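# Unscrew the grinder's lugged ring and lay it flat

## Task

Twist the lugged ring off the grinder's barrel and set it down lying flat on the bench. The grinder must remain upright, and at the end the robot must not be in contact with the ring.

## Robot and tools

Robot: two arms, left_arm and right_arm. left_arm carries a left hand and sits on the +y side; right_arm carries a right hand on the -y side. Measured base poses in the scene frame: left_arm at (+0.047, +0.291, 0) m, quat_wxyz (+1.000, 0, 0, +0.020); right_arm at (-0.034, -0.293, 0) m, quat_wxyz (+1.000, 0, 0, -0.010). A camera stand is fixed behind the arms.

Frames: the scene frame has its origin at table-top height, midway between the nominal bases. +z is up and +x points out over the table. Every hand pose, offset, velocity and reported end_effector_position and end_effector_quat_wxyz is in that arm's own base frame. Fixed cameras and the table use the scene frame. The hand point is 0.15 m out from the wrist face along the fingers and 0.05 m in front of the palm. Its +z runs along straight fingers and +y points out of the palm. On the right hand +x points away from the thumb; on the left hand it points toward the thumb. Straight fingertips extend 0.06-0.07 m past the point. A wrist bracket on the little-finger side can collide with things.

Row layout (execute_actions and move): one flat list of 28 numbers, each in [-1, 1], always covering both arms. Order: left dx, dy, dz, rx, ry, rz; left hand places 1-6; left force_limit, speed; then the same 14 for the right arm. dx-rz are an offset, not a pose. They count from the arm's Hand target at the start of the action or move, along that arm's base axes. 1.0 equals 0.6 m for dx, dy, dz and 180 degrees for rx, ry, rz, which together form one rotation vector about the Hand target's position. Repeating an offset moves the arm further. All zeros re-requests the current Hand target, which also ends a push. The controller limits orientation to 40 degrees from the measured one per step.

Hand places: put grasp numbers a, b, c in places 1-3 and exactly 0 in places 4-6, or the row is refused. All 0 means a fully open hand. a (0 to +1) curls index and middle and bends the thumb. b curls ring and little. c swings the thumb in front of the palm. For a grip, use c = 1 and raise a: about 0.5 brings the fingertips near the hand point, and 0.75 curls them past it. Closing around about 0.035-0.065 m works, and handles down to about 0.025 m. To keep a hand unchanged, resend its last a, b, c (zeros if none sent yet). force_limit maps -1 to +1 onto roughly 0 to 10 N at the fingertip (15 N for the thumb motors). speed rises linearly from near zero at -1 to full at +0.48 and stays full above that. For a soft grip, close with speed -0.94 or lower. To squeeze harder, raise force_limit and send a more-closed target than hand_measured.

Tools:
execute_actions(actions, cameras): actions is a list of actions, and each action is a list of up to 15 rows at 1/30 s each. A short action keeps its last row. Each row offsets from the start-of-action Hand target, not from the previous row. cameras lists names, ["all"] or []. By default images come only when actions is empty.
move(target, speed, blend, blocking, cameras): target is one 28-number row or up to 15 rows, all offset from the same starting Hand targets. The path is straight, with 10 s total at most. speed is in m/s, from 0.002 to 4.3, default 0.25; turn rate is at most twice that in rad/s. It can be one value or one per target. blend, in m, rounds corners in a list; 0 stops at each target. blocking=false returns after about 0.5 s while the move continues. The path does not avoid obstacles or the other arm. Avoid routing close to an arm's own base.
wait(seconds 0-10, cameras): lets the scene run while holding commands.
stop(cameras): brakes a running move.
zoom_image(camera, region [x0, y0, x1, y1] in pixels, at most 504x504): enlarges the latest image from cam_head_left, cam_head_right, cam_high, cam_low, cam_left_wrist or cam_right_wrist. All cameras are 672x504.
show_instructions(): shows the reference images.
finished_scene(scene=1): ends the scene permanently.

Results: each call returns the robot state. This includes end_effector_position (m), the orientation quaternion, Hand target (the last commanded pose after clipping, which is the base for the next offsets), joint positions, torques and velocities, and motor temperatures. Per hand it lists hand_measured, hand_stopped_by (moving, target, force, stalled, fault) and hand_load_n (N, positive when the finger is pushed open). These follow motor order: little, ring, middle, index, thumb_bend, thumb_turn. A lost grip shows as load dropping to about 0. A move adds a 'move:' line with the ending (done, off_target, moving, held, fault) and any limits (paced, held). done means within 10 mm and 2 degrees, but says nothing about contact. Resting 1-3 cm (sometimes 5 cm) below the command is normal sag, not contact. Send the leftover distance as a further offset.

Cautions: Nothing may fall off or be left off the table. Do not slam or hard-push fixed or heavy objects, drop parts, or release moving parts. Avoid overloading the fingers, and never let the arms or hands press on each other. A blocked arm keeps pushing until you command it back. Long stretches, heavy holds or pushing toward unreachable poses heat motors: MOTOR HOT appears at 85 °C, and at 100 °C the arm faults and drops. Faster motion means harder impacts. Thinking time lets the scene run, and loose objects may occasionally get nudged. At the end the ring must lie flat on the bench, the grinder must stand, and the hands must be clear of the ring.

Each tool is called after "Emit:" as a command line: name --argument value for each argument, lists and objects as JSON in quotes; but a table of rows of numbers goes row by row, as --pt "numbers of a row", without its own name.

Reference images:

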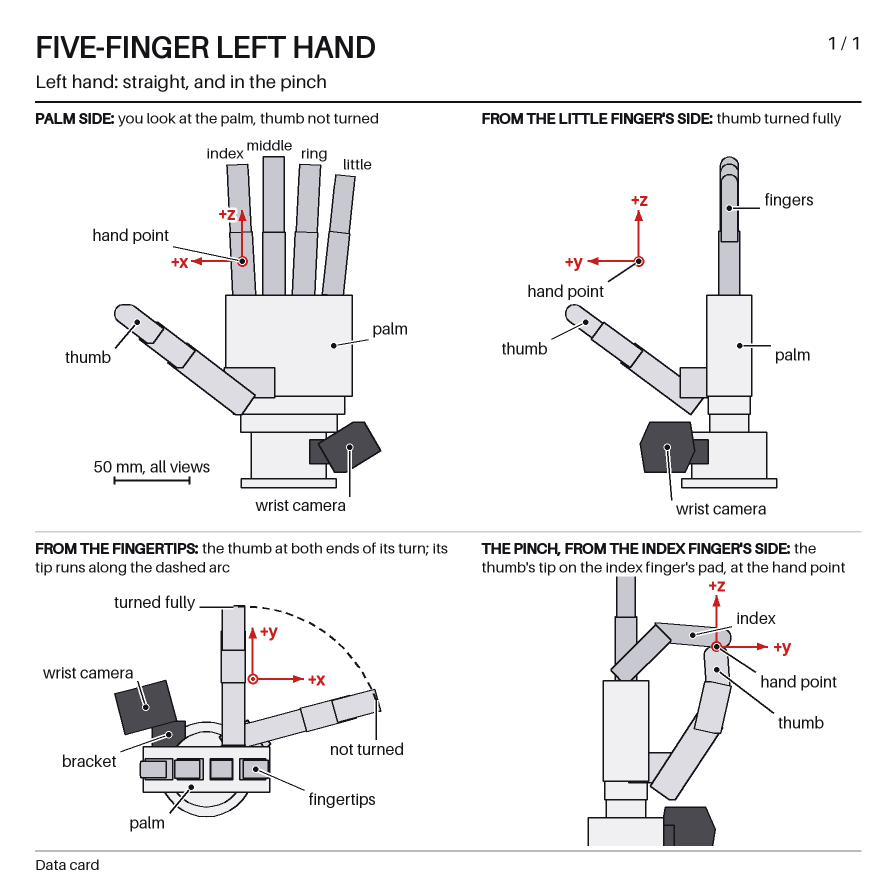

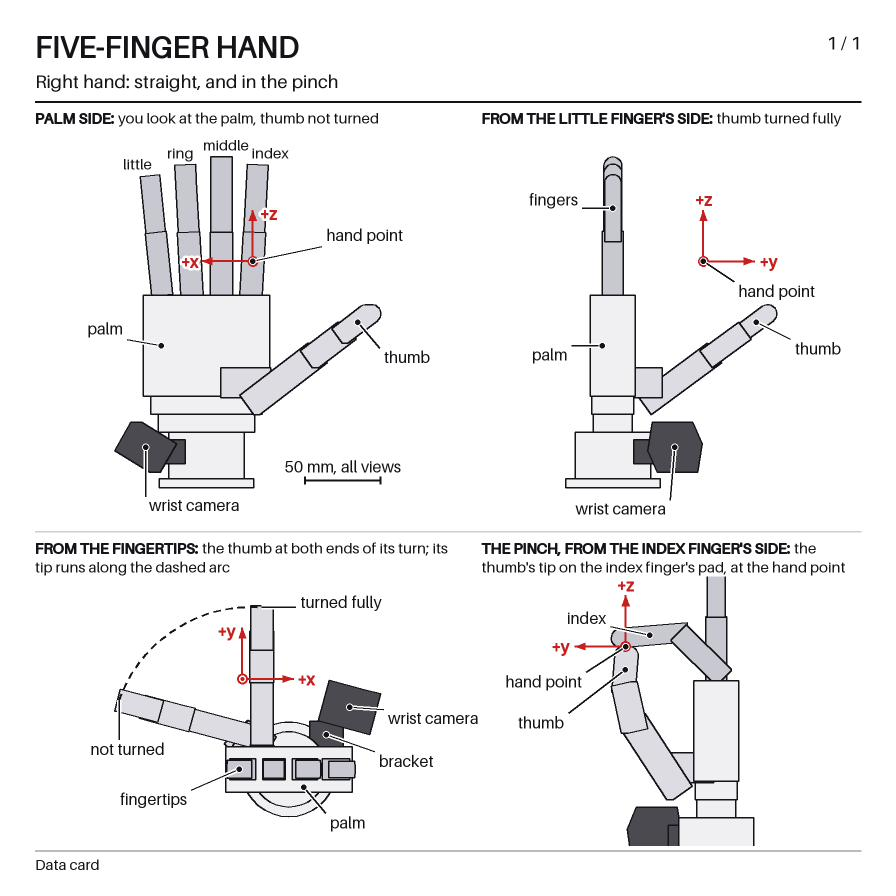

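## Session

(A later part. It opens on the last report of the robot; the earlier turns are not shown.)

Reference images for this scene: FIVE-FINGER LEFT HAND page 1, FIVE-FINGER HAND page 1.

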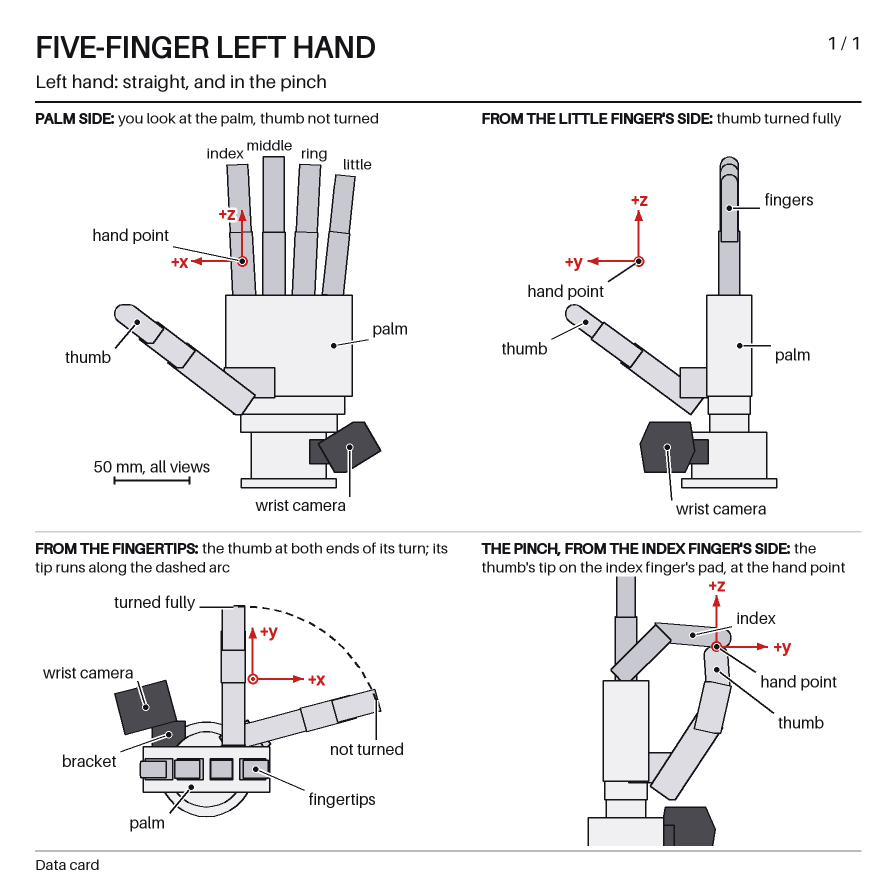

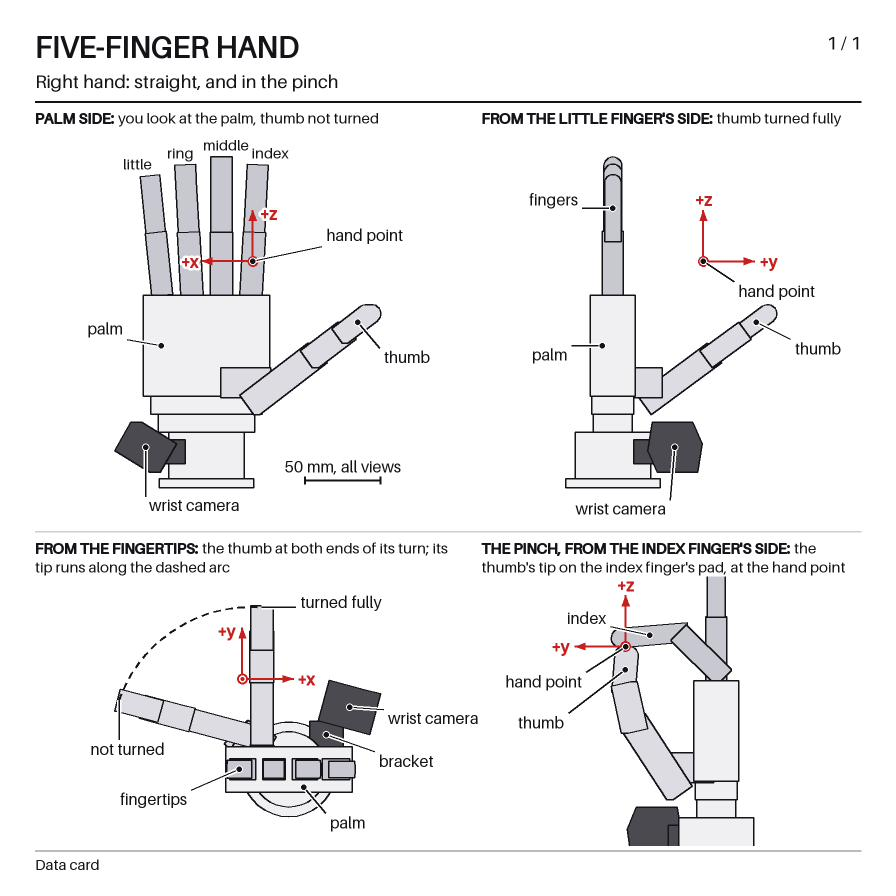

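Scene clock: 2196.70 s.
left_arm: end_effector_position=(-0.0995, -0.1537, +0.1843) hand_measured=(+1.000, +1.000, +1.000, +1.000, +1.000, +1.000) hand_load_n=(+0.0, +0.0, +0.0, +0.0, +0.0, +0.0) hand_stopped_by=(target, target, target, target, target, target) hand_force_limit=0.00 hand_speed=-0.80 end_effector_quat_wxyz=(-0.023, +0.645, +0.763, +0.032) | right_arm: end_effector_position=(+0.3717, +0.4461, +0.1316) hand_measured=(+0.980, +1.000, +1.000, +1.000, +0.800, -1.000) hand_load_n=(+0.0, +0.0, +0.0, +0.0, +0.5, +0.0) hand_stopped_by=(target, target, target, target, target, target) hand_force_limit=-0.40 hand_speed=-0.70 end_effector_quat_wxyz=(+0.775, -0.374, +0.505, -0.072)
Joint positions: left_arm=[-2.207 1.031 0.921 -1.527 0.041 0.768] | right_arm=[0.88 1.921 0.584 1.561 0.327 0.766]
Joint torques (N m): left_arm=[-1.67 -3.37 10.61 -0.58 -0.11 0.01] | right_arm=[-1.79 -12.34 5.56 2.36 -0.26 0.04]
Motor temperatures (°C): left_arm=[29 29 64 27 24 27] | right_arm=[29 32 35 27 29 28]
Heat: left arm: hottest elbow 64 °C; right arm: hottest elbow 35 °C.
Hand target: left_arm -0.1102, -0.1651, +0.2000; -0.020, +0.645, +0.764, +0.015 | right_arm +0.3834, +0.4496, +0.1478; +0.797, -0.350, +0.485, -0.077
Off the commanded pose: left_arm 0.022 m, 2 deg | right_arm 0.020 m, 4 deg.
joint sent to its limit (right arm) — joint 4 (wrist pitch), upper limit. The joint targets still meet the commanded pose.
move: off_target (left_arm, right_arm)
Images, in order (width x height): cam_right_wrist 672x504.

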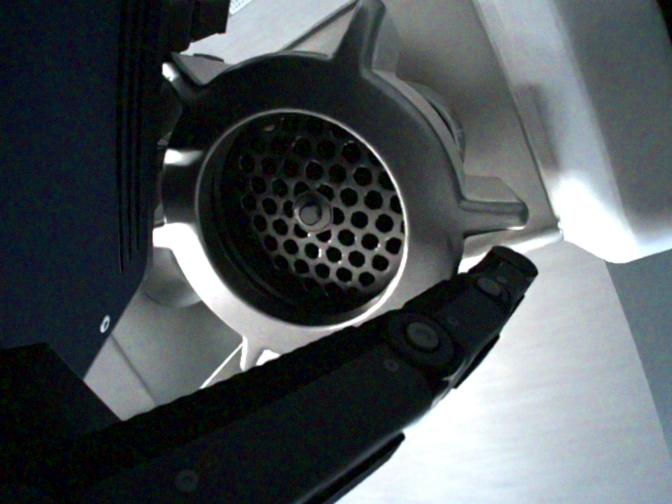

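Emit:
move --pt "0 0 0 0 0 0 0 0 0 0 0 0 0.0 -0.8 0 0 0 0 0 0 -0.47 0 1 0 0 0 -0.4 -0.3" --pt "0 0 0 0 0 0 0 0 0 0 0 0 0.0 -0.8 -0.0892 -0.0991 0 0 0 0 -0.47 0 1 0 0 0 -0.4 -0.3" --pt "0 0 0 0 0 0 0 0 0 0 0 0 0.0 -0.8 -0.0984 -0.101 0.008 0.2342 0.2601 0 -0.47 0 1 0 0 0 -0.4 -0.3" --speed '[0.1, 0.15, 0.3]' --blend '[0, 0.02, 0]' --cameras '["cam_right_wrist","cam_high"]'

Emit:
move --pt "0 0 0 0 0 0 0 0 0 0 0 0 0.0 -0.8 0.1089 0.0915 0.002 0 0 0 -0.47 0 1 0 0 0 0.0 -0.3" --pt "0 0 0 0 0 0 0 0 0 0 0 0 0.0 -0.8 0.1089 0.0915 0.002 0 0 0 0 0 1 0 0 0 0.0 -0.8" --pt "0 0 0 0 0 0 0 0 0 0 0 0 0.0 -0.8 0.0984 0.101 -0.008 -0.2342 -0.2601 0 0 0 1 0 0 0 0.0 -0.8" --speed '[0.12, 0.1, 0.22]'

Emit:
move --target '[0,0,0,0,0,0, 0,0,0,0,0,0, 0.0,-0.8, 0,0,0,0,0,0, -0.2,0,1,0,0,0, -0.4,-0.7]' --cameras '["cam_right_wrist"]'

Scene clock: 2211.67 s.
left_arm: end_effector_position=(-0.0995, -0.1537, +0.1843) hand_measured=(+1.000, +1.000, +1.000, +1.000, +1.000, +1.000) hand_load_n=(+0.0, +0.0, +0.0, +0.0, +0.0, +0.0) hand_stopped_by=(target, target, target, target, target, target) hand_force_limit=0.00 hand_speed=-0.80 end_effector_quat_wxyz=(-0.023, +0.645, +0.763, +0.032) | right_arm: end_effector_position=(+0.3307, +0.3852, +0.1463) hand_measured=(+0.954, +1.000, +1.000, +1.000, +1.000, -1.000) hand_load_n=(+0.0, +0.0, +0.0, +0.0, -0.5, +0.0) hand_stopped_by=(target, target, target, target, target, target) hand_force_limit=-0.40 hand_speed=-0.30 end_effector_quat_wxyz=(+0.615, -0.049, +0.753, +0.230)
Joint positions: left_arm=[-2.207 1.031 0.921 -1.527 0.041 0.768] | right_arm=[0.994 1.651 0.391 1.097 0.565 1.952]
Joint torques (N m): left_arm=[-1.9 -3.08 10.65 -0.4 -0.04 -0.01] | right_arm=[0.21 -10.11 3.32 1.95 -0.08 0.23]
Motor temperatures (°C): left_arm=[29 29 64 27 24 27] | right_arm=[29 32 35 27 29 28]
Heat: left arm: hottest elbow 64 °C; right arm: hottest elbow 35 °C.
Hand target: left_arm -0.1102, -0.1651, +0.2000; -0.020, +0.645, +0.764, +0.015 | right_arm +0.3244, +0.3890, +0.1525; +0.614, -0.050, +0.750, +0.240
Off the commanded pose: left_arm 0.022 m, 2 deg | right_arm 0.010 m, 1 deg.
move: off_target (left_arm)
Images, in order (width x height): cam_high 672x504, cam_right_wrist 672x504.

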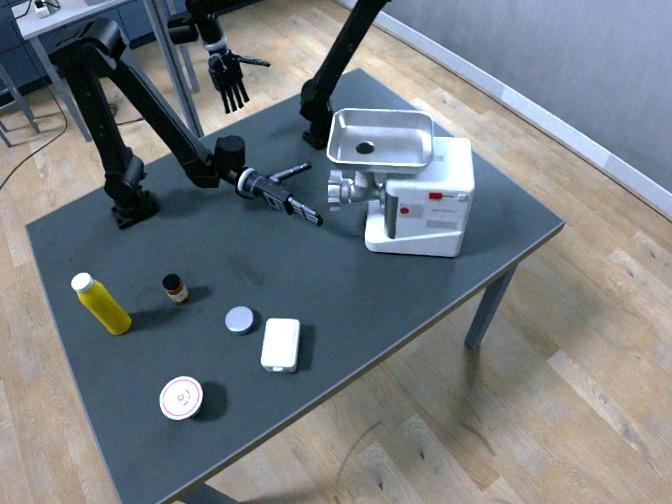

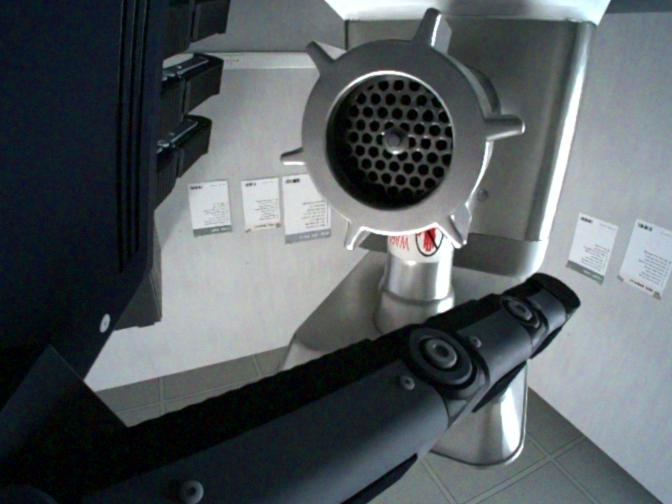

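Scene clock: 2217.57 s.
left_arm: end_effector_position=(-0.0995, -0.1537, +0.1843) hand_measured=(+1.000, +1.000, +1.000, +1.000, +1.000, +1.000) hand_load_n=(+0.0, +0.0, +0.0, +0.0, +0.0, +0.0) hand_stopped_by=(target, target, target, target, target, target) hand_force_limit=0.00 hand_speed=-0.80 end_effector_quat_wxyz=(-0.023, +0.645, +0.763, +0.032) | right_arm: end_effector_position=(+0.3681, +0.4442, +0.1322) hand_measured=(+1.000, +1.000, +1.000, +1.000, +0.702, -1.000) hand_load_n=(+0.0, +0.5, +0.0, +0.0, +10.0, +5.0) hand_stopped_by=(target, target, target, target, force, target) hand_force_limit=0.00 hand_speed=-0.80 end_effector_quat_wxyz=(+0.775, -0.369, +0.509, -0.065)
Joint positions: left_arm=[-2.207 1.031 0.921 -1.527 0.041 0.768] | right_arm=[0.884 1.92 0.574 1.569 0.332 0.786]
Joint torques (N m): left_arm=[-1.73 -2.84 10.54 -0.5 -0.06 -0.04] | right_arm=[-1.96 -12.16 6.26 2.03 -0.4 -0.15]
Motor temperatures (°C): left_arm=[29 29 64 27 24 27] | right_arm=[29 32 35 27 29 28]
Heat: left arm: hottest elbow 64 °C; right arm: hottest elbow 35 °C.
Hand target: left_arm -0.1102, -0.1651, +0.2000; -0.020, +0.645, +0.764, +0.015 | right_arm +0.3834, +0.4496, +0.1475; +0.797, -0.351, +0.485, -0.077
Off the commanded pose: left_arm 0.022 m, 2 deg | right_arm 0.023 m, 5 deg.
joint read past its limit (right arm) — joint 4 (wrist pitch), upper limit.
joint sent to its limit (right arm) — joint 4 (wrist pitch), upper limit. The joint targets still meet the commanded pose.
move: off_target (left_arm, right_arm); target 2's new numbers were sent with right_arm's hand 0.019 m and 2 deg from that target

Scene clock: 2218.20 s.
left_arm: end_effector_position=(-0.0995, -0.1537, +0.1843) hand_measured=(+1.000, +1.000, +1.000, +1.000, +1.000, +1.000) hand_load_n=(+0.0, +0.0, +0.0, +0.0, +0.0, +0.0) hand_stopped_by=(target, target, target, target, target, target) hand_force_limit=0.00 hand_speed=-0.80 end_effector_quat_wxyz=(-0.023, +0.645, +0.763, +0.032) | right_arm: end_effector_position=(+0.3703, +0.4459, +0.1336) hand_measured=(+0.980, +1.000, +1.000, +1.000, +0.800, -1.000) hand_load_n=(+0.0, +0.0, +0.0, +0.0, +0.5, +0.0) hand_stopped_by=(target, target, target, target, target, target) hand_force_limit=-0.40 hand_speed=-0.70 end_effector_quat_wxyz=(+0.777, -0.373, +0.502, -0.071)
Joint positions: left_arm=[-2.207 1.031 0.921 -1.527 0.041 0.768] | right_arm=[0.881 1.92 0.582 1.569 0.326 0.766]
Joint torques (N m): left_arm=[-1.85 -3.25 10.63 -0.38 -0.07 -0.01] | right_arm=[-1.85 -12.22 5.75 2.02 -0.19 0.07]
Motor temperatures (°C): left_arm=[29 29 64 27 24 27] | right_arm=[29 32 35 27 29 28]
Heat: left arm: hottest elbow 64 °C; right arm: hottest elbow 35 °C.
Hand target: left_arm -0.1102, -0.1651, +0.2000; -0.020, +0.645, +0.764, +0.015 | right_arm +0.3834, +0.4496, +0.1476; +0.797, -0.350, +0.485, -0.077
Off the commanded pose: left_arm 0.022 m, 2 deg | right_arm 0.019 m, 4 deg.
joint read past its limit (right arm) — joint 4 (wrist pitch), upper limit.
joint sent to its limit (right arm) — joint 4 (wrist pitch), upper limit. The joint targets still meet the commanded pose.
move: off_target (left_arm, right_arm)
Images, in order (width x height): cam_right_wrist 672x504.

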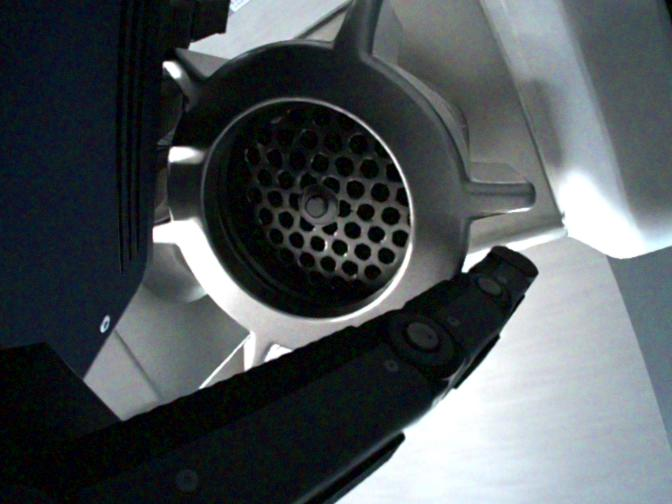

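Emit:
move --pt "0 0 0 0 0 0 0 0 0 0 0 0 0.0 -0.8 0 0 0 0 0 0 -0.47 0 1 0 0 0 -0.4 -0.3" --pt "0 0 0 0 0 0 0 0 0 0 0 0 0.0 -0.8 -0.0892 -0.0991 0 0 0 0 -0.47 0 1 0 0 0 -0.4 -0.3" --pt "0 0 0 0 0 0 0 0 0 0 0 0 0.0 -0.8 -0.0984 -0.101 0.008 0.2342 0.2601 0 -0.47 0 1 0 0 0 -0.4 -0.3" --speed '[0.1, 0.15, 0.3]' --blend '[0, 0.02, 0]' --cameras '["cam_right_wrist","cam_high","cam_low"]'

Emit:
zoom_image --camera "cam_low" --region '[400, 150, 520, 270]'

Emit:
zoom_image --camera "cam_high" --region '[280, 150, 400, 240]'

Emit:
zoom_image --camera "cam_right_wrist" --region '[250, 0, 570, 280]'

Scene clock: 2236.23 s.
left_arm: end_effector_position=(-0.0995, -0.1537, +0.1843) hand_measured=(+1.000, +1.000, +1.000, +1.000, +1.000, +1.000) hand_load_n=(+0.0, +0.0, +0.0, +0.0, +0.0, +0.0) hand_stopped_by=(target, target, target, target, target, target) hand_force_limit=0.00 hand_speed=-0.80 end_effector_quat_wxyz=(-0.023, +0.645, +0.763, +0.032) | right_arm: end_effector_position=(+0.3307, +0.3853, +0.1462) hand_measured=(+0.954, +1.000, +1.000, +1.000, +1.000, -1.000) hand_load_n=(+0.0, +0.0, +0.0, +0.0, +0.0, +0.0) hand_stopped_by=(target, target, target, target, target, target) hand_force_limit=-0.40 hand_speed=-0.30 end_effector_quat_wxyz=(+0.615, -0.049, +0.753, +0.230)
Joint positions: left_arm=[-2.207 1.031 0.921 -1.527 0.041 0.768] | right_arm=[0.994 1.651 0.391 1.097 0.565 1.952]
Joint torques (N m): left_arm=[-1.96 -2.78 10.5 -0.35 -0.07 0] | right_arm=[0.21 -10.11 3.32 1.99 -0.08 0.21]
Motor temperatures (°C): left_arm=[29 29 64 27 24 27] | right_arm=[29 32 35 27 29 28]
Heat: left arm: hottest elbow 64 °C; right arm: hottest elbow 35 °C.
Hand target: left_arm -0.1102, -0.1651, +0.2000; -0.020, +0.645, +0.764, +0.015 | right_arm +0.3243, +0.3890, +0.1524; +0.614, -0.050, +0.750, +0.240
Off the commanded pose: left_arm 0.022 m, 2 deg | right_arm 0.010 m, 1 deg.
move: off_target (left_arm)
Images, in order (width x height): cam_high 672x504, cam_low 672x504, cam_right_wrist 672x504.

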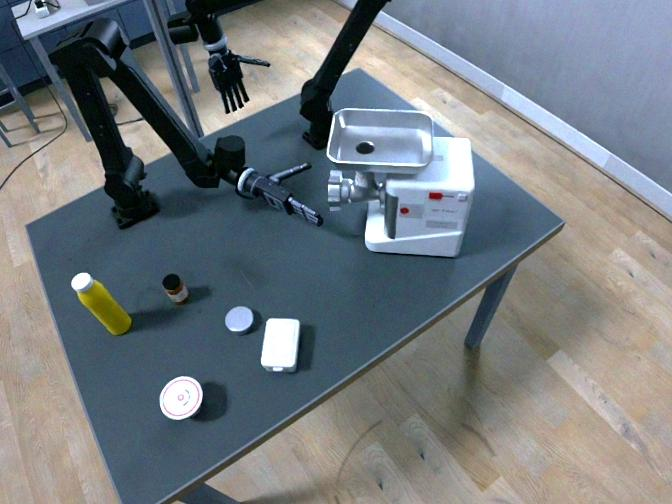

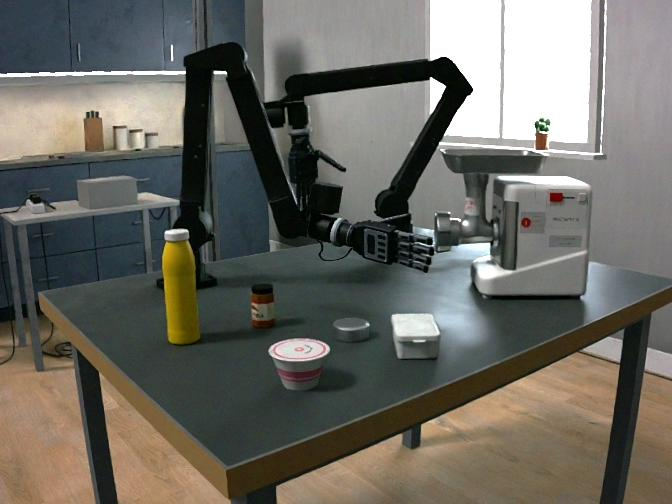

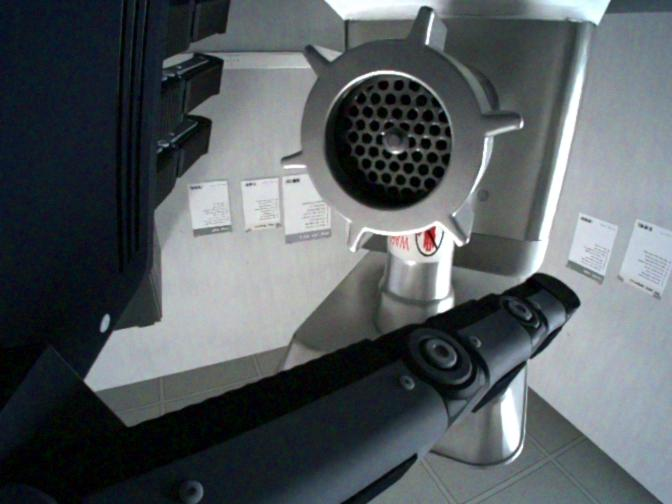

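Scaled by 4.200 from the camera's 672x504 image, which has a finer 960x720 frame.

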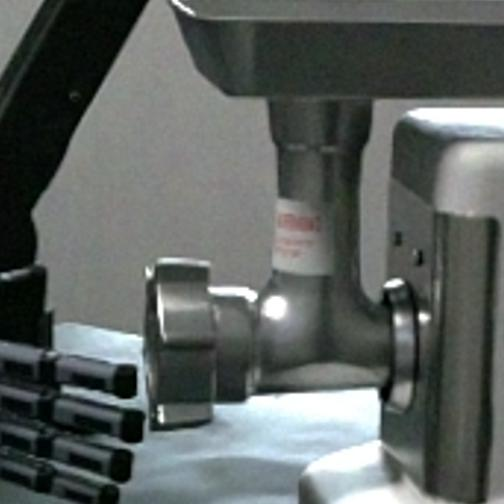

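Scaled by 4.200 from the camera's 672x504 image, which has a finer 960x720 frame.

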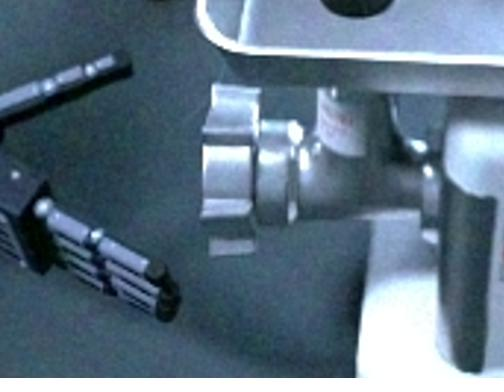

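Scaled by 1.575 from the camera's 672x504 image, which has a finer 960x720 frame.

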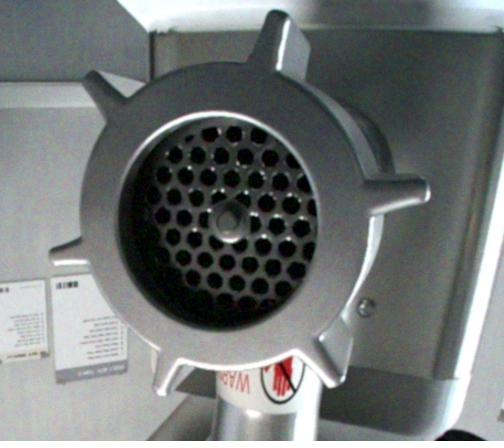

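Emit:
move --pt "0 0 0 0 0 0 0 0 0 0 0 0 0.0 -0.8 0.1089 0.0915 0.002 -0.0111 -0.0124 0 -0.47 0 1 0 0 0 0.0 -0.3" --pt "0 0 0 0 0 0 0 0 0 0 0 0 0.0 -0.8 0.1089 0.0915 0.002 -0.0111 -0.0124 0 0 0 1 0 0 0 0.0 -0.8" --pt "0 0 0 0 0 0 0 0 0 0 0 0 0.0 -0.8 0.1089 0.0915 0.002 -0.0111 -0.0124 0 0.35 0 1 0 0 0 -0.3 -0.8" --speed '[0.12, 0.1, 0.1]' --cameras '["cam_right_wrist","cam_high","cam_head_right"]'

Emit:
zoom_image --camera "cam_high" --region '[280, 150, 400, 240]'

Emit:
zoom_image --camera "cam_head_right" --region '[250, 140, 350, 220]'

Scene clock: 2269.47 s.
left_arm: end_effector_position=(-0.0995, -0.1537, +0.1843) hand_measured=(+1.000, +1.000, +1.000, +1.000, +1.000, +1.000) hand_load_n=(+0.0, +0.0, +0.0, +0.0, +0.0, +0.0) hand_stopped_by=(target, target, target, target, target, target) hand_force_limit=0.00 hand_speed=-0.80 end_effector_quat_wxyz=(-0.023, +0.645, +0.763, +0.032) | right_arm: end_effector_position=(+0.3770, +0.4364, +0.1417) hand_measured=(+1.000, +0.948, +0.454, +0.430, +0.704, -1.000) hand_load_n=(+0.0, +0.5, +3.5, +5.0, +21.0, +0.5) hand_stopped_by=(target, target, force, force, force, target) hand_force_limit=-0.30 hand_speed=-0.80 end_effector_quat_wxyz=(+0.618, -0.071, +0.750, +0.223)
Joint positions: left_arm=[-2.207 1.031 0.921 -1.527 0.041 0.768] | right_arm=[0.951 1.76 0.574 1.03 0.505 1.898]
Joint torques (N m): left_arm=[-1.79 -2.84 10.61 -0.34 -0.09 -0.02] | right_arm=[-1.67 -10.7 7.32 2.06 -0.12 0.07]
Motor temperatures (°C): left_arm=[29 29 64 27 24 27] | right_arm=[29 31 34 27 29 28]
Heat: left arm: hottest elbow 64 °C; right arm: hottest elbow 34 °C.
Hand target: left_arm -0.1102, -0.1651, +0.2000; -0.020, +0.645, +0.764, +0.015 | right_arm +0.3897, +0.4439, +0.1538; +0.628, -0.065, +0.742, +0.226
Off the commanded pose: left_arm 0.022 m, 2 deg | right_arm 0.019 m, 2 deg.
move: off_target (left_arm, right_arm); target 2's new numbers were sent with right_arm's hand 0.018 m and 1 deg from that target; target 3's new numbers were sent with right_arm's hand 0.018 m and 1 deg from that target
Images, in order (width x height): cam_head_right 672x504, cam_high 672x504, cam_right_wrist 672x504.

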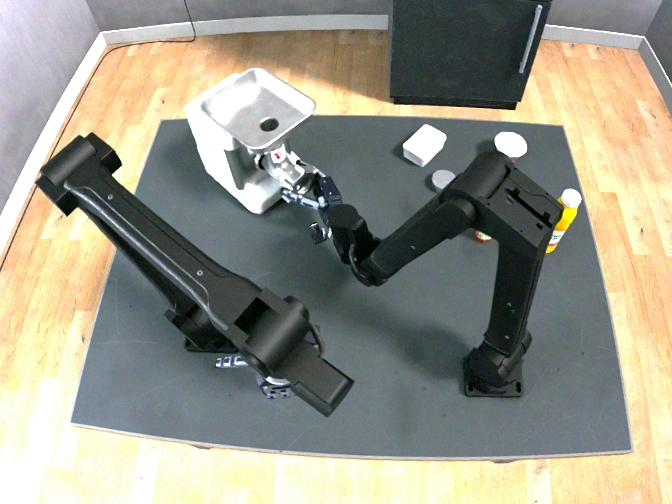

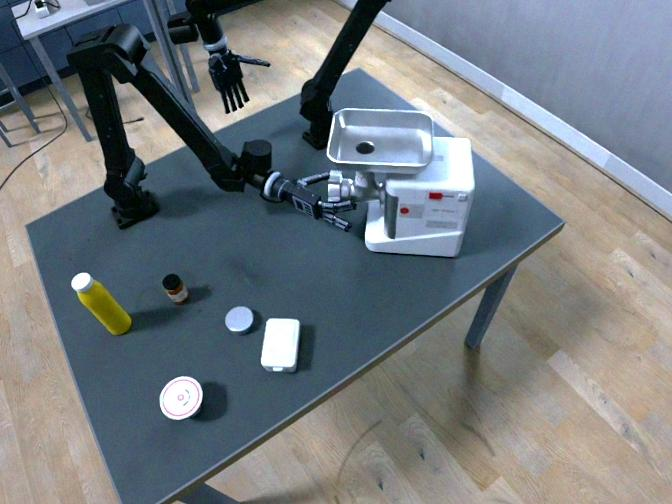

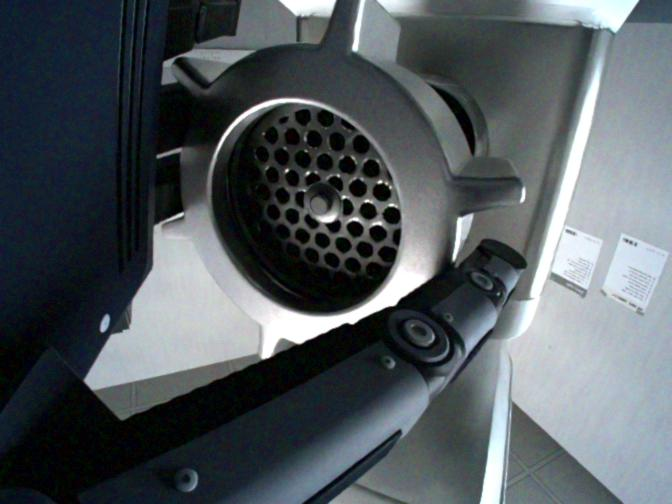

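Scaled by 4.200 from the camera's 672x504 image, which has a finer 960x720 frame.

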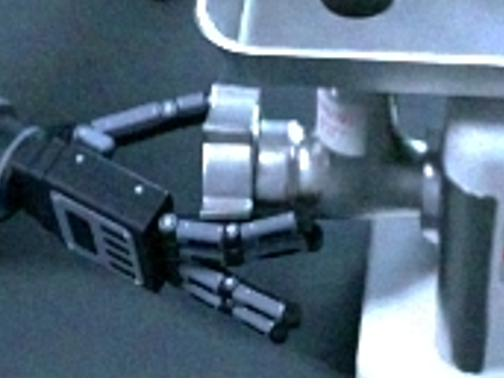

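Scaled by 5.040 from the camera's 672x504 image, which has a finer 960x720 frame.

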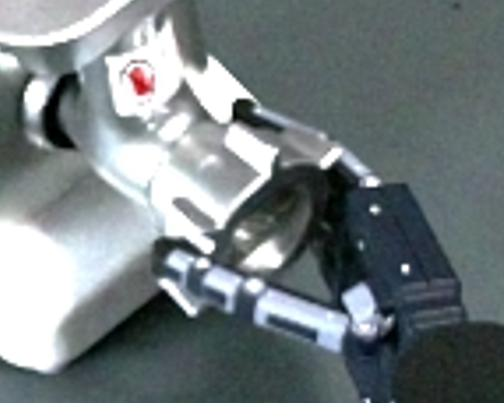

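Emit:
move --pt "0 0 0 0 0 0 0 0 0 0 0 0 0.0 -0.8 0 0 0 0 0 0 0.26 0 1 0 0 0 -0.4 -0.8" --pt "0 0 0 0 0 0 0 0 0 0 0 0 0.0 -0.8 -0.0105 0.0095 -0.01 -0.223 -0.2477 0 0.26 0 1 0 0 0 -0.4 -0.8" --speed '[0.1, 0.2]' --cameras '["cam_right_wrist","cam_high","cam_head_right"]'

Emit:
zoom_image --camera "cam_high" --region '[280, 150, 400, 240]'

Emit:
zoom_image --camera "cam_head_right" --region '[250, 140, 350, 220]'

Scene clock: 2290.53 s.
left_arm: end_effector_position=(-0.0995, -0.1537, +0.1843) hand_measured=(+1.000, +1.000, +1.000, +1.000, +1.000, +1.000) hand_load_n=(+0.0, +0.0, +0.0, +0.0, -0.5, +0.0) hand_stopped_by=(target, target, target, target, target, target) hand_force_limit=0.00 hand_speed=-0.80 end_effector_quat_wxyz=(-0.023, +0.645, +0.763, +0.032) | right_arm: end_effector_position=(+0.3690, +0.4428, +0.1320) hand_measured=(+1.000, +0.962, +0.630, +0.482, +0.704, -1.000) hand_load_n=(+0.0, +0.5, +0.0, +9.5, +13.0, +5.5) hand_stopped_by=(target, target, target, target, force, target) hand_force_limit=-0.40 hand_speed=-0.80 end_effector_quat_wxyz=(+0.774, -0.363, +0.515, -0.061)
Joint positions: left_arm=[-2.207 1.031 0.921 -1.527 0.041 0.768] | right_arm=[0.884 1.921 0.573 1.569 0.34 0.803]
Joint torques (N m): left_arm=[-2.26 -2.78 10.52 -0.46 -0.09 -0.03] | right_arm=[-1.9 -12.16 6.35 2.03 -0.69 -0.34]
Motor temperatures (°C): left_arm=[29 29 64 27 24 27] | right_arm=[29 31 35 27 29 28]
Heat: left arm: hottest elbow 64 °C; right arm: hottest elbow 35 °C.
Hand target: left_arm -0.1102, -0.1651, +0.2000; -0.020, +0.645, +0.764, +0.015 | right_arm +0.3834, +0.4495, +0.1475; +0.797, -0.351, +0.485, -0.077
Off the commanded pose: left_arm 0.022 m, 2 deg | right_arm 0.023 m, 5 deg.
joint read past its limit (right arm) — joint 4 (wrist pitch), upper limit.
joint sent to its limit (right arm) — joint 4 (wrist pitch), upper limit. The joint targets still meet the commanded pose.
move: off_target (left_arm, right_arm)
Images, in order (width x height): cam_head_right 672x504, cam_high 672x504, cam_right_wrist 672x504.

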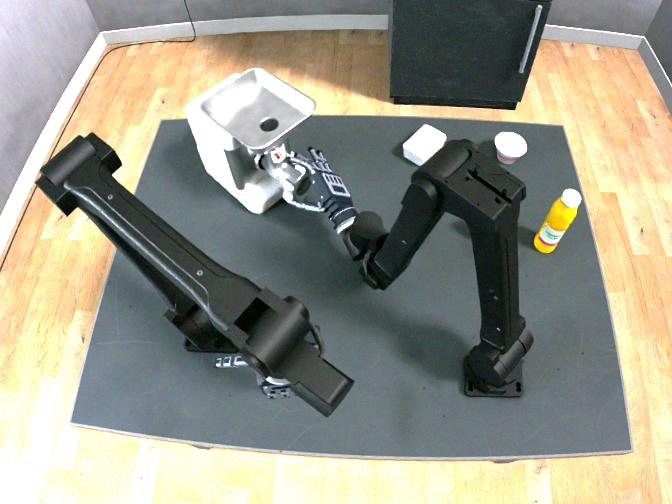

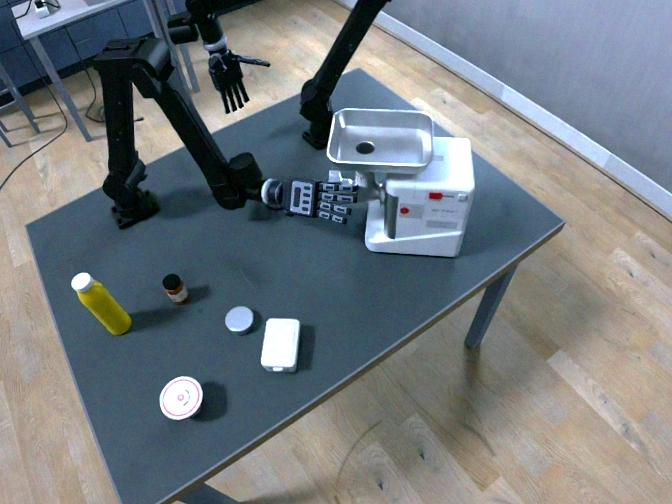

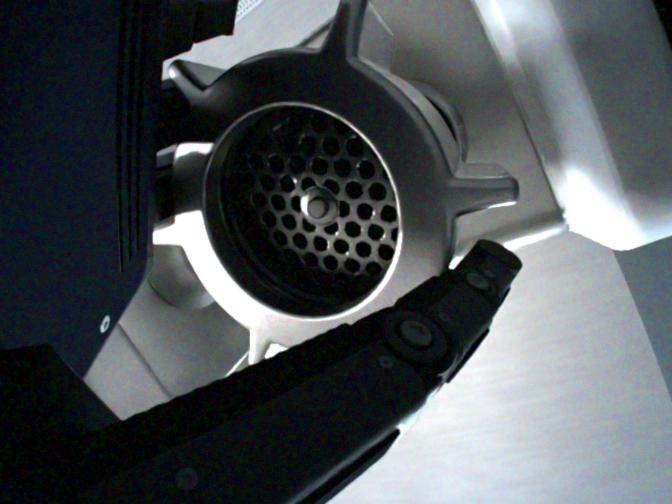

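Scaled by 4.200 from the camera's 672x504 image, which has a finer 960x720 frame.

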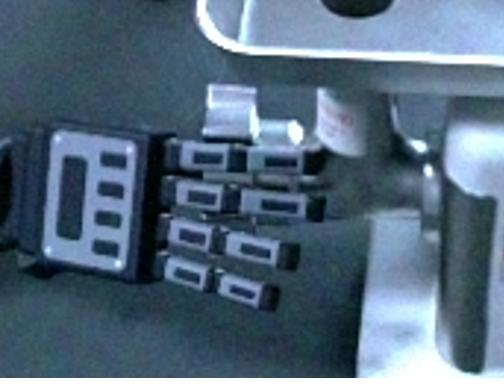

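Scaled by 5.040 from the camera's 672x504 image, which has a finer 960x720 frame.

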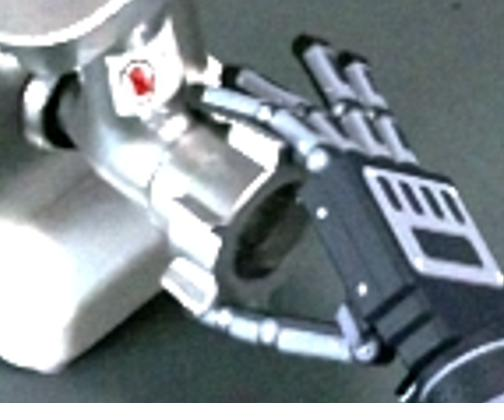

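Emit:
wait --seconds 0 --cameras '["cam_high", "cam_low", "cam_right_wrist", "cam_head_left"]'

Scene clock: 2321.67 s.
left_arm: end_effector_position=(-0.0995, -0.1537, +0.1843) hand_measured=(+1.000, +1.000, +1.000, +1.000, +1.000, +1.000) hand_load_n=(+0.0, +0.0, +0.0, +0.0, +0.0, +0.0) hand_stopped_by=(target, target, target, target, target, target) hand_force_limit=0.00 hand_speed=-0.80 end_effector_quat_wxyz=(-0.023, +0.645, +0.763, +0.032) | right_arm: end_effector_position=(+0.3689, +0.4428, +0.1320) hand_measured=(+1.000, +0.962, +0.630, +0.482, +0.704, -1.000) hand_load_n=(+0.0, +0.5, +0.0, +9.5, +13.5, +5.5) hand_stopped_by=(target, target, target, target, force, target) hand_force_limit=-0.40 hand_speed=-0.80 end_effector_quat_wxyz=(+0.774, -0.363, +0.515, -0.061)
Joint positions: left_arm=[-2.207 1.031 0.921 -1.527 0.041 0.768] | right_arm=[0.884 1.921 0.573 1.569 0.34 0.803]
Joint torques (N m): left_arm=[-1.79 -3.08 10.59 -0.43 -0.07 0] | right_arm=[-1.96 -12.28 6.28 2.02 -0.7 -0.32]
Motor temperatures (°C): left_arm=[29 29 64 27 24 27] | right_arm=[29 33 36 27 29 28]
Heat: left arm: hottest elbow 64 °C; right arm: hottest elbow 36 °C.
Hand target: left_arm -0.1102, -0.1651, +0.2000; -0.020, +0.645, +0.764, +0.015 | right_arm +0.3833, +0.4496, +0.1475; +0.797, -0.351, +0.485, -0.076
Off the commanded pose: left_arm 0.022 m, 2 deg | right_arm 0.023 m, 5 deg.
joint read past its limit (right arm) — joint 4 (wrist pitch), upper limit.
Images, in order (width x height): cam_head_left 672x504, cam_high 672x504, cam_low 672x504, cam_right_wrist 672x504.

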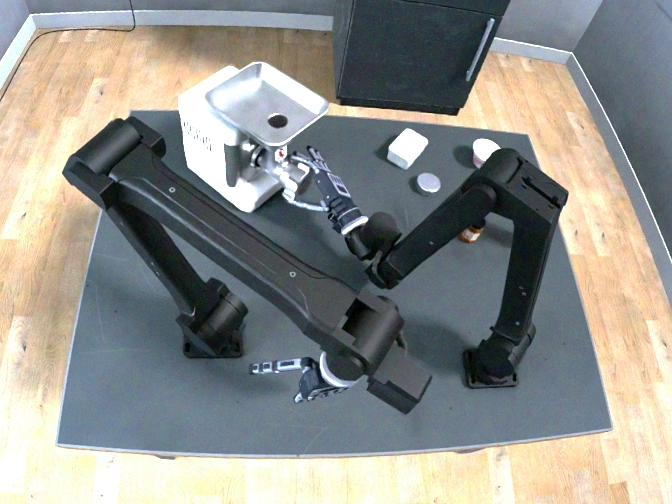

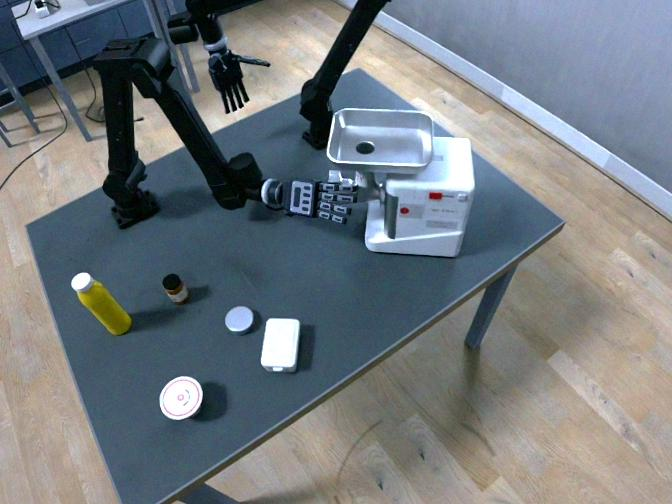

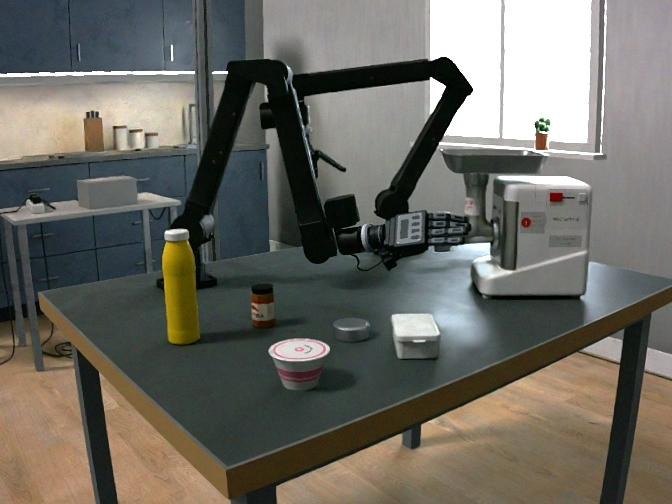

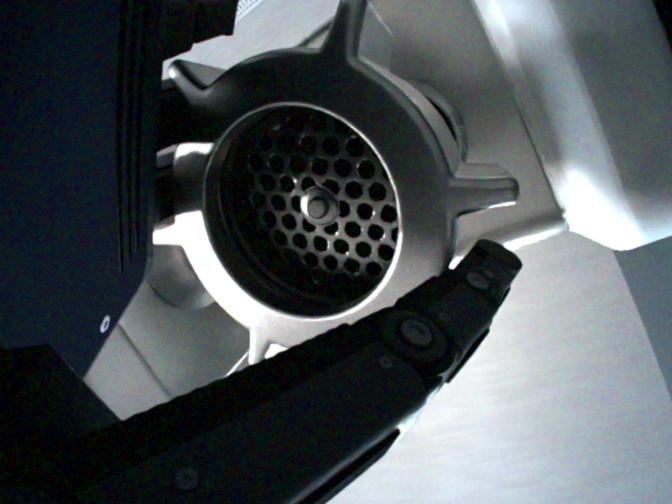

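Emit:
zoom_image --camera "cam_right_wrist" --region '[140, 0, 540, 370]'

Emit:
zoom_image --camera "cam_low" --region '[420, 180, 540, 280]'

Emit:
zoom_image --camera "cam_high" --region '[290, 150, 410, 240]'

Scaled by 1.260 from the camera's 672x504 image, which has a finer 960x720 frame.

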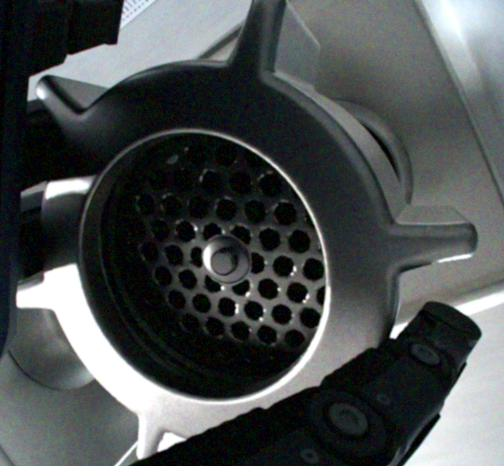

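Scaled by 4.200 from the camera's 672x504 image, which has a finer 960x720 frame.

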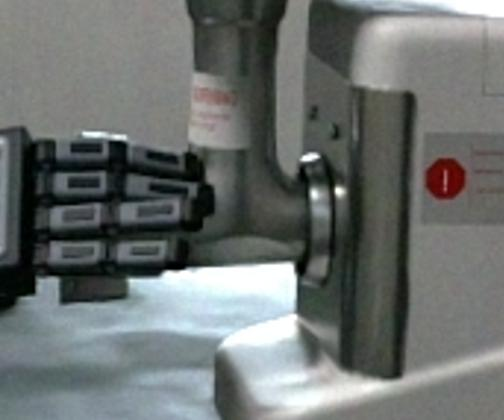

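Scaled by 4.200 from the camera's 672x504 image, which has a finer 960x720 frame.

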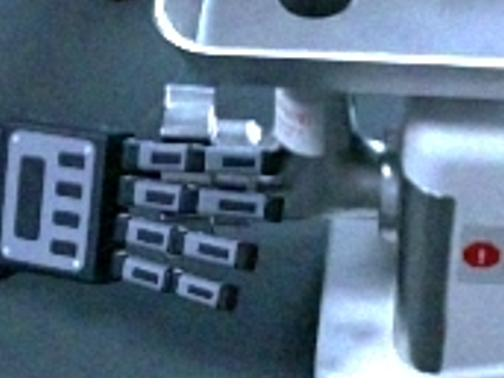

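Emit:
move --target '[0,0,0,0,0,0,0,0,0,0,0,0,0.0,-0.8,-0.0223,-0.0248,0,0,0,0,0.26,0,1,0,0,0,-0.4,-0.8]' --speed 0.05 --cameras '["cam_right_wrist", "cam_low", "cam_high"]'

Scene clock: 2338.10 s.
left_arm: end_effector_position=(-0.0995, -0.1537, +0.1843) hand_measured=(+1.000, +1.000, +1.000, +1.000, +1.000, +1.000) hand_load_n=(+0.0, +0.0, +0.0, +0.0, +0.0, +0.0) hand_stopped_by=(target, target, target, target, target, target) hand_force_limit=0.00 hand_speed=-0.80 end_effector_quat_wxyz=(-0.023, +0.645, +0.763, +0.032) | right_arm: end_effector_position=(+0.3664, +0.4408, +0.1323) hand_measured=(+1.000, +0.962, +0.630, +0.480, +0.704, -1.000) hand_load_n=(+0.0, +0.5, +0.0, +4.0, +8.0, +1.0) hand_stopped_by=(target, target, target, target, force, target) hand_force_limit=-0.40 hand_speed=-0.80 end_effector_quat_wxyz=(+0.773, -0.374, +0.507, -0.071)
Joint positions: left_arm=[-2.207 1.031 0.921 -1.527 0.041 0.768] | right_arm=[0.882 1.908 0.562 1.565 0.331 0.772]
Joint torques (N m): left_arm=[-1.73 -3.25 10.51 -0.43 -0.09 0.01] | right_arm=[-1.79 -13.8 2.48 2.21 -0.36 0.02]
Motor temperatures (°C): left_arm=[29 29 64 27 24 27] | right_arm=[29 33 36 27 29 28]
Heat: left arm: hottest elbow 64 °C; right arm: hottest elbow 36 °C.
Hand target: left_arm -0.1102, -0.1651, +0.2000; -0.020, +0.645, +0.764, +0.015 | right_arm +0.3701, +0.4347, +0.1476; +0.797, -0.350, +0.485, -0.077
Off the commanded pose: left_arm 0.022 m, 2 deg | right_arm 0.017 m, 5 deg.
joint sent to its limit (right arm) — joint 4 (wrist pitch), upper limit. The joint targets are off in orientation, not in position.
move: off_target (left_arm, right_arm)
Images, in order (width x height): cam_high 672x504, cam_low 672x504, cam_right_wrist 672x504.

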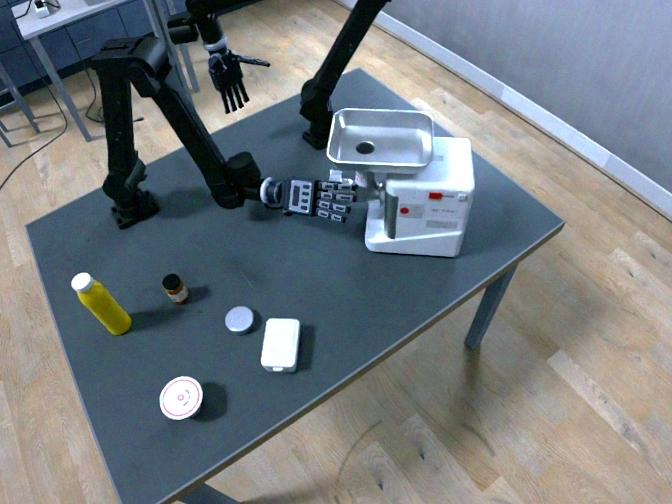

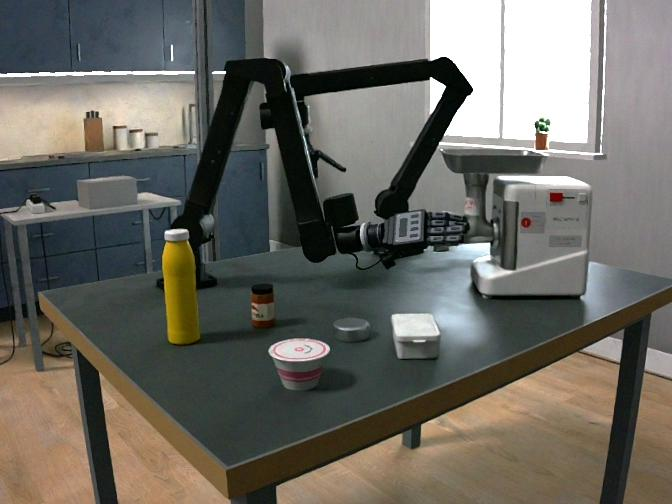

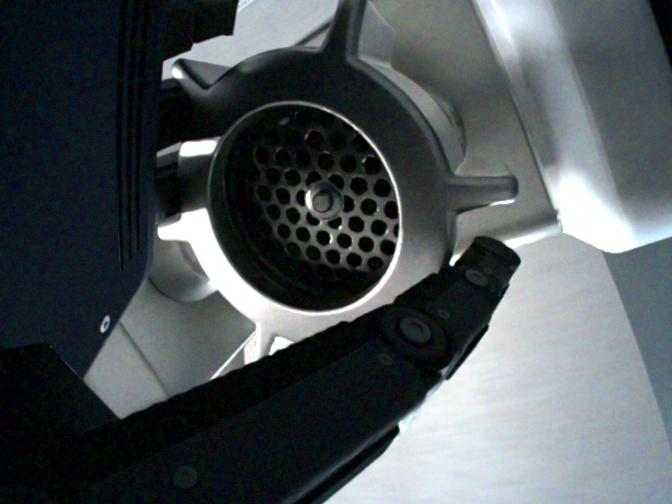

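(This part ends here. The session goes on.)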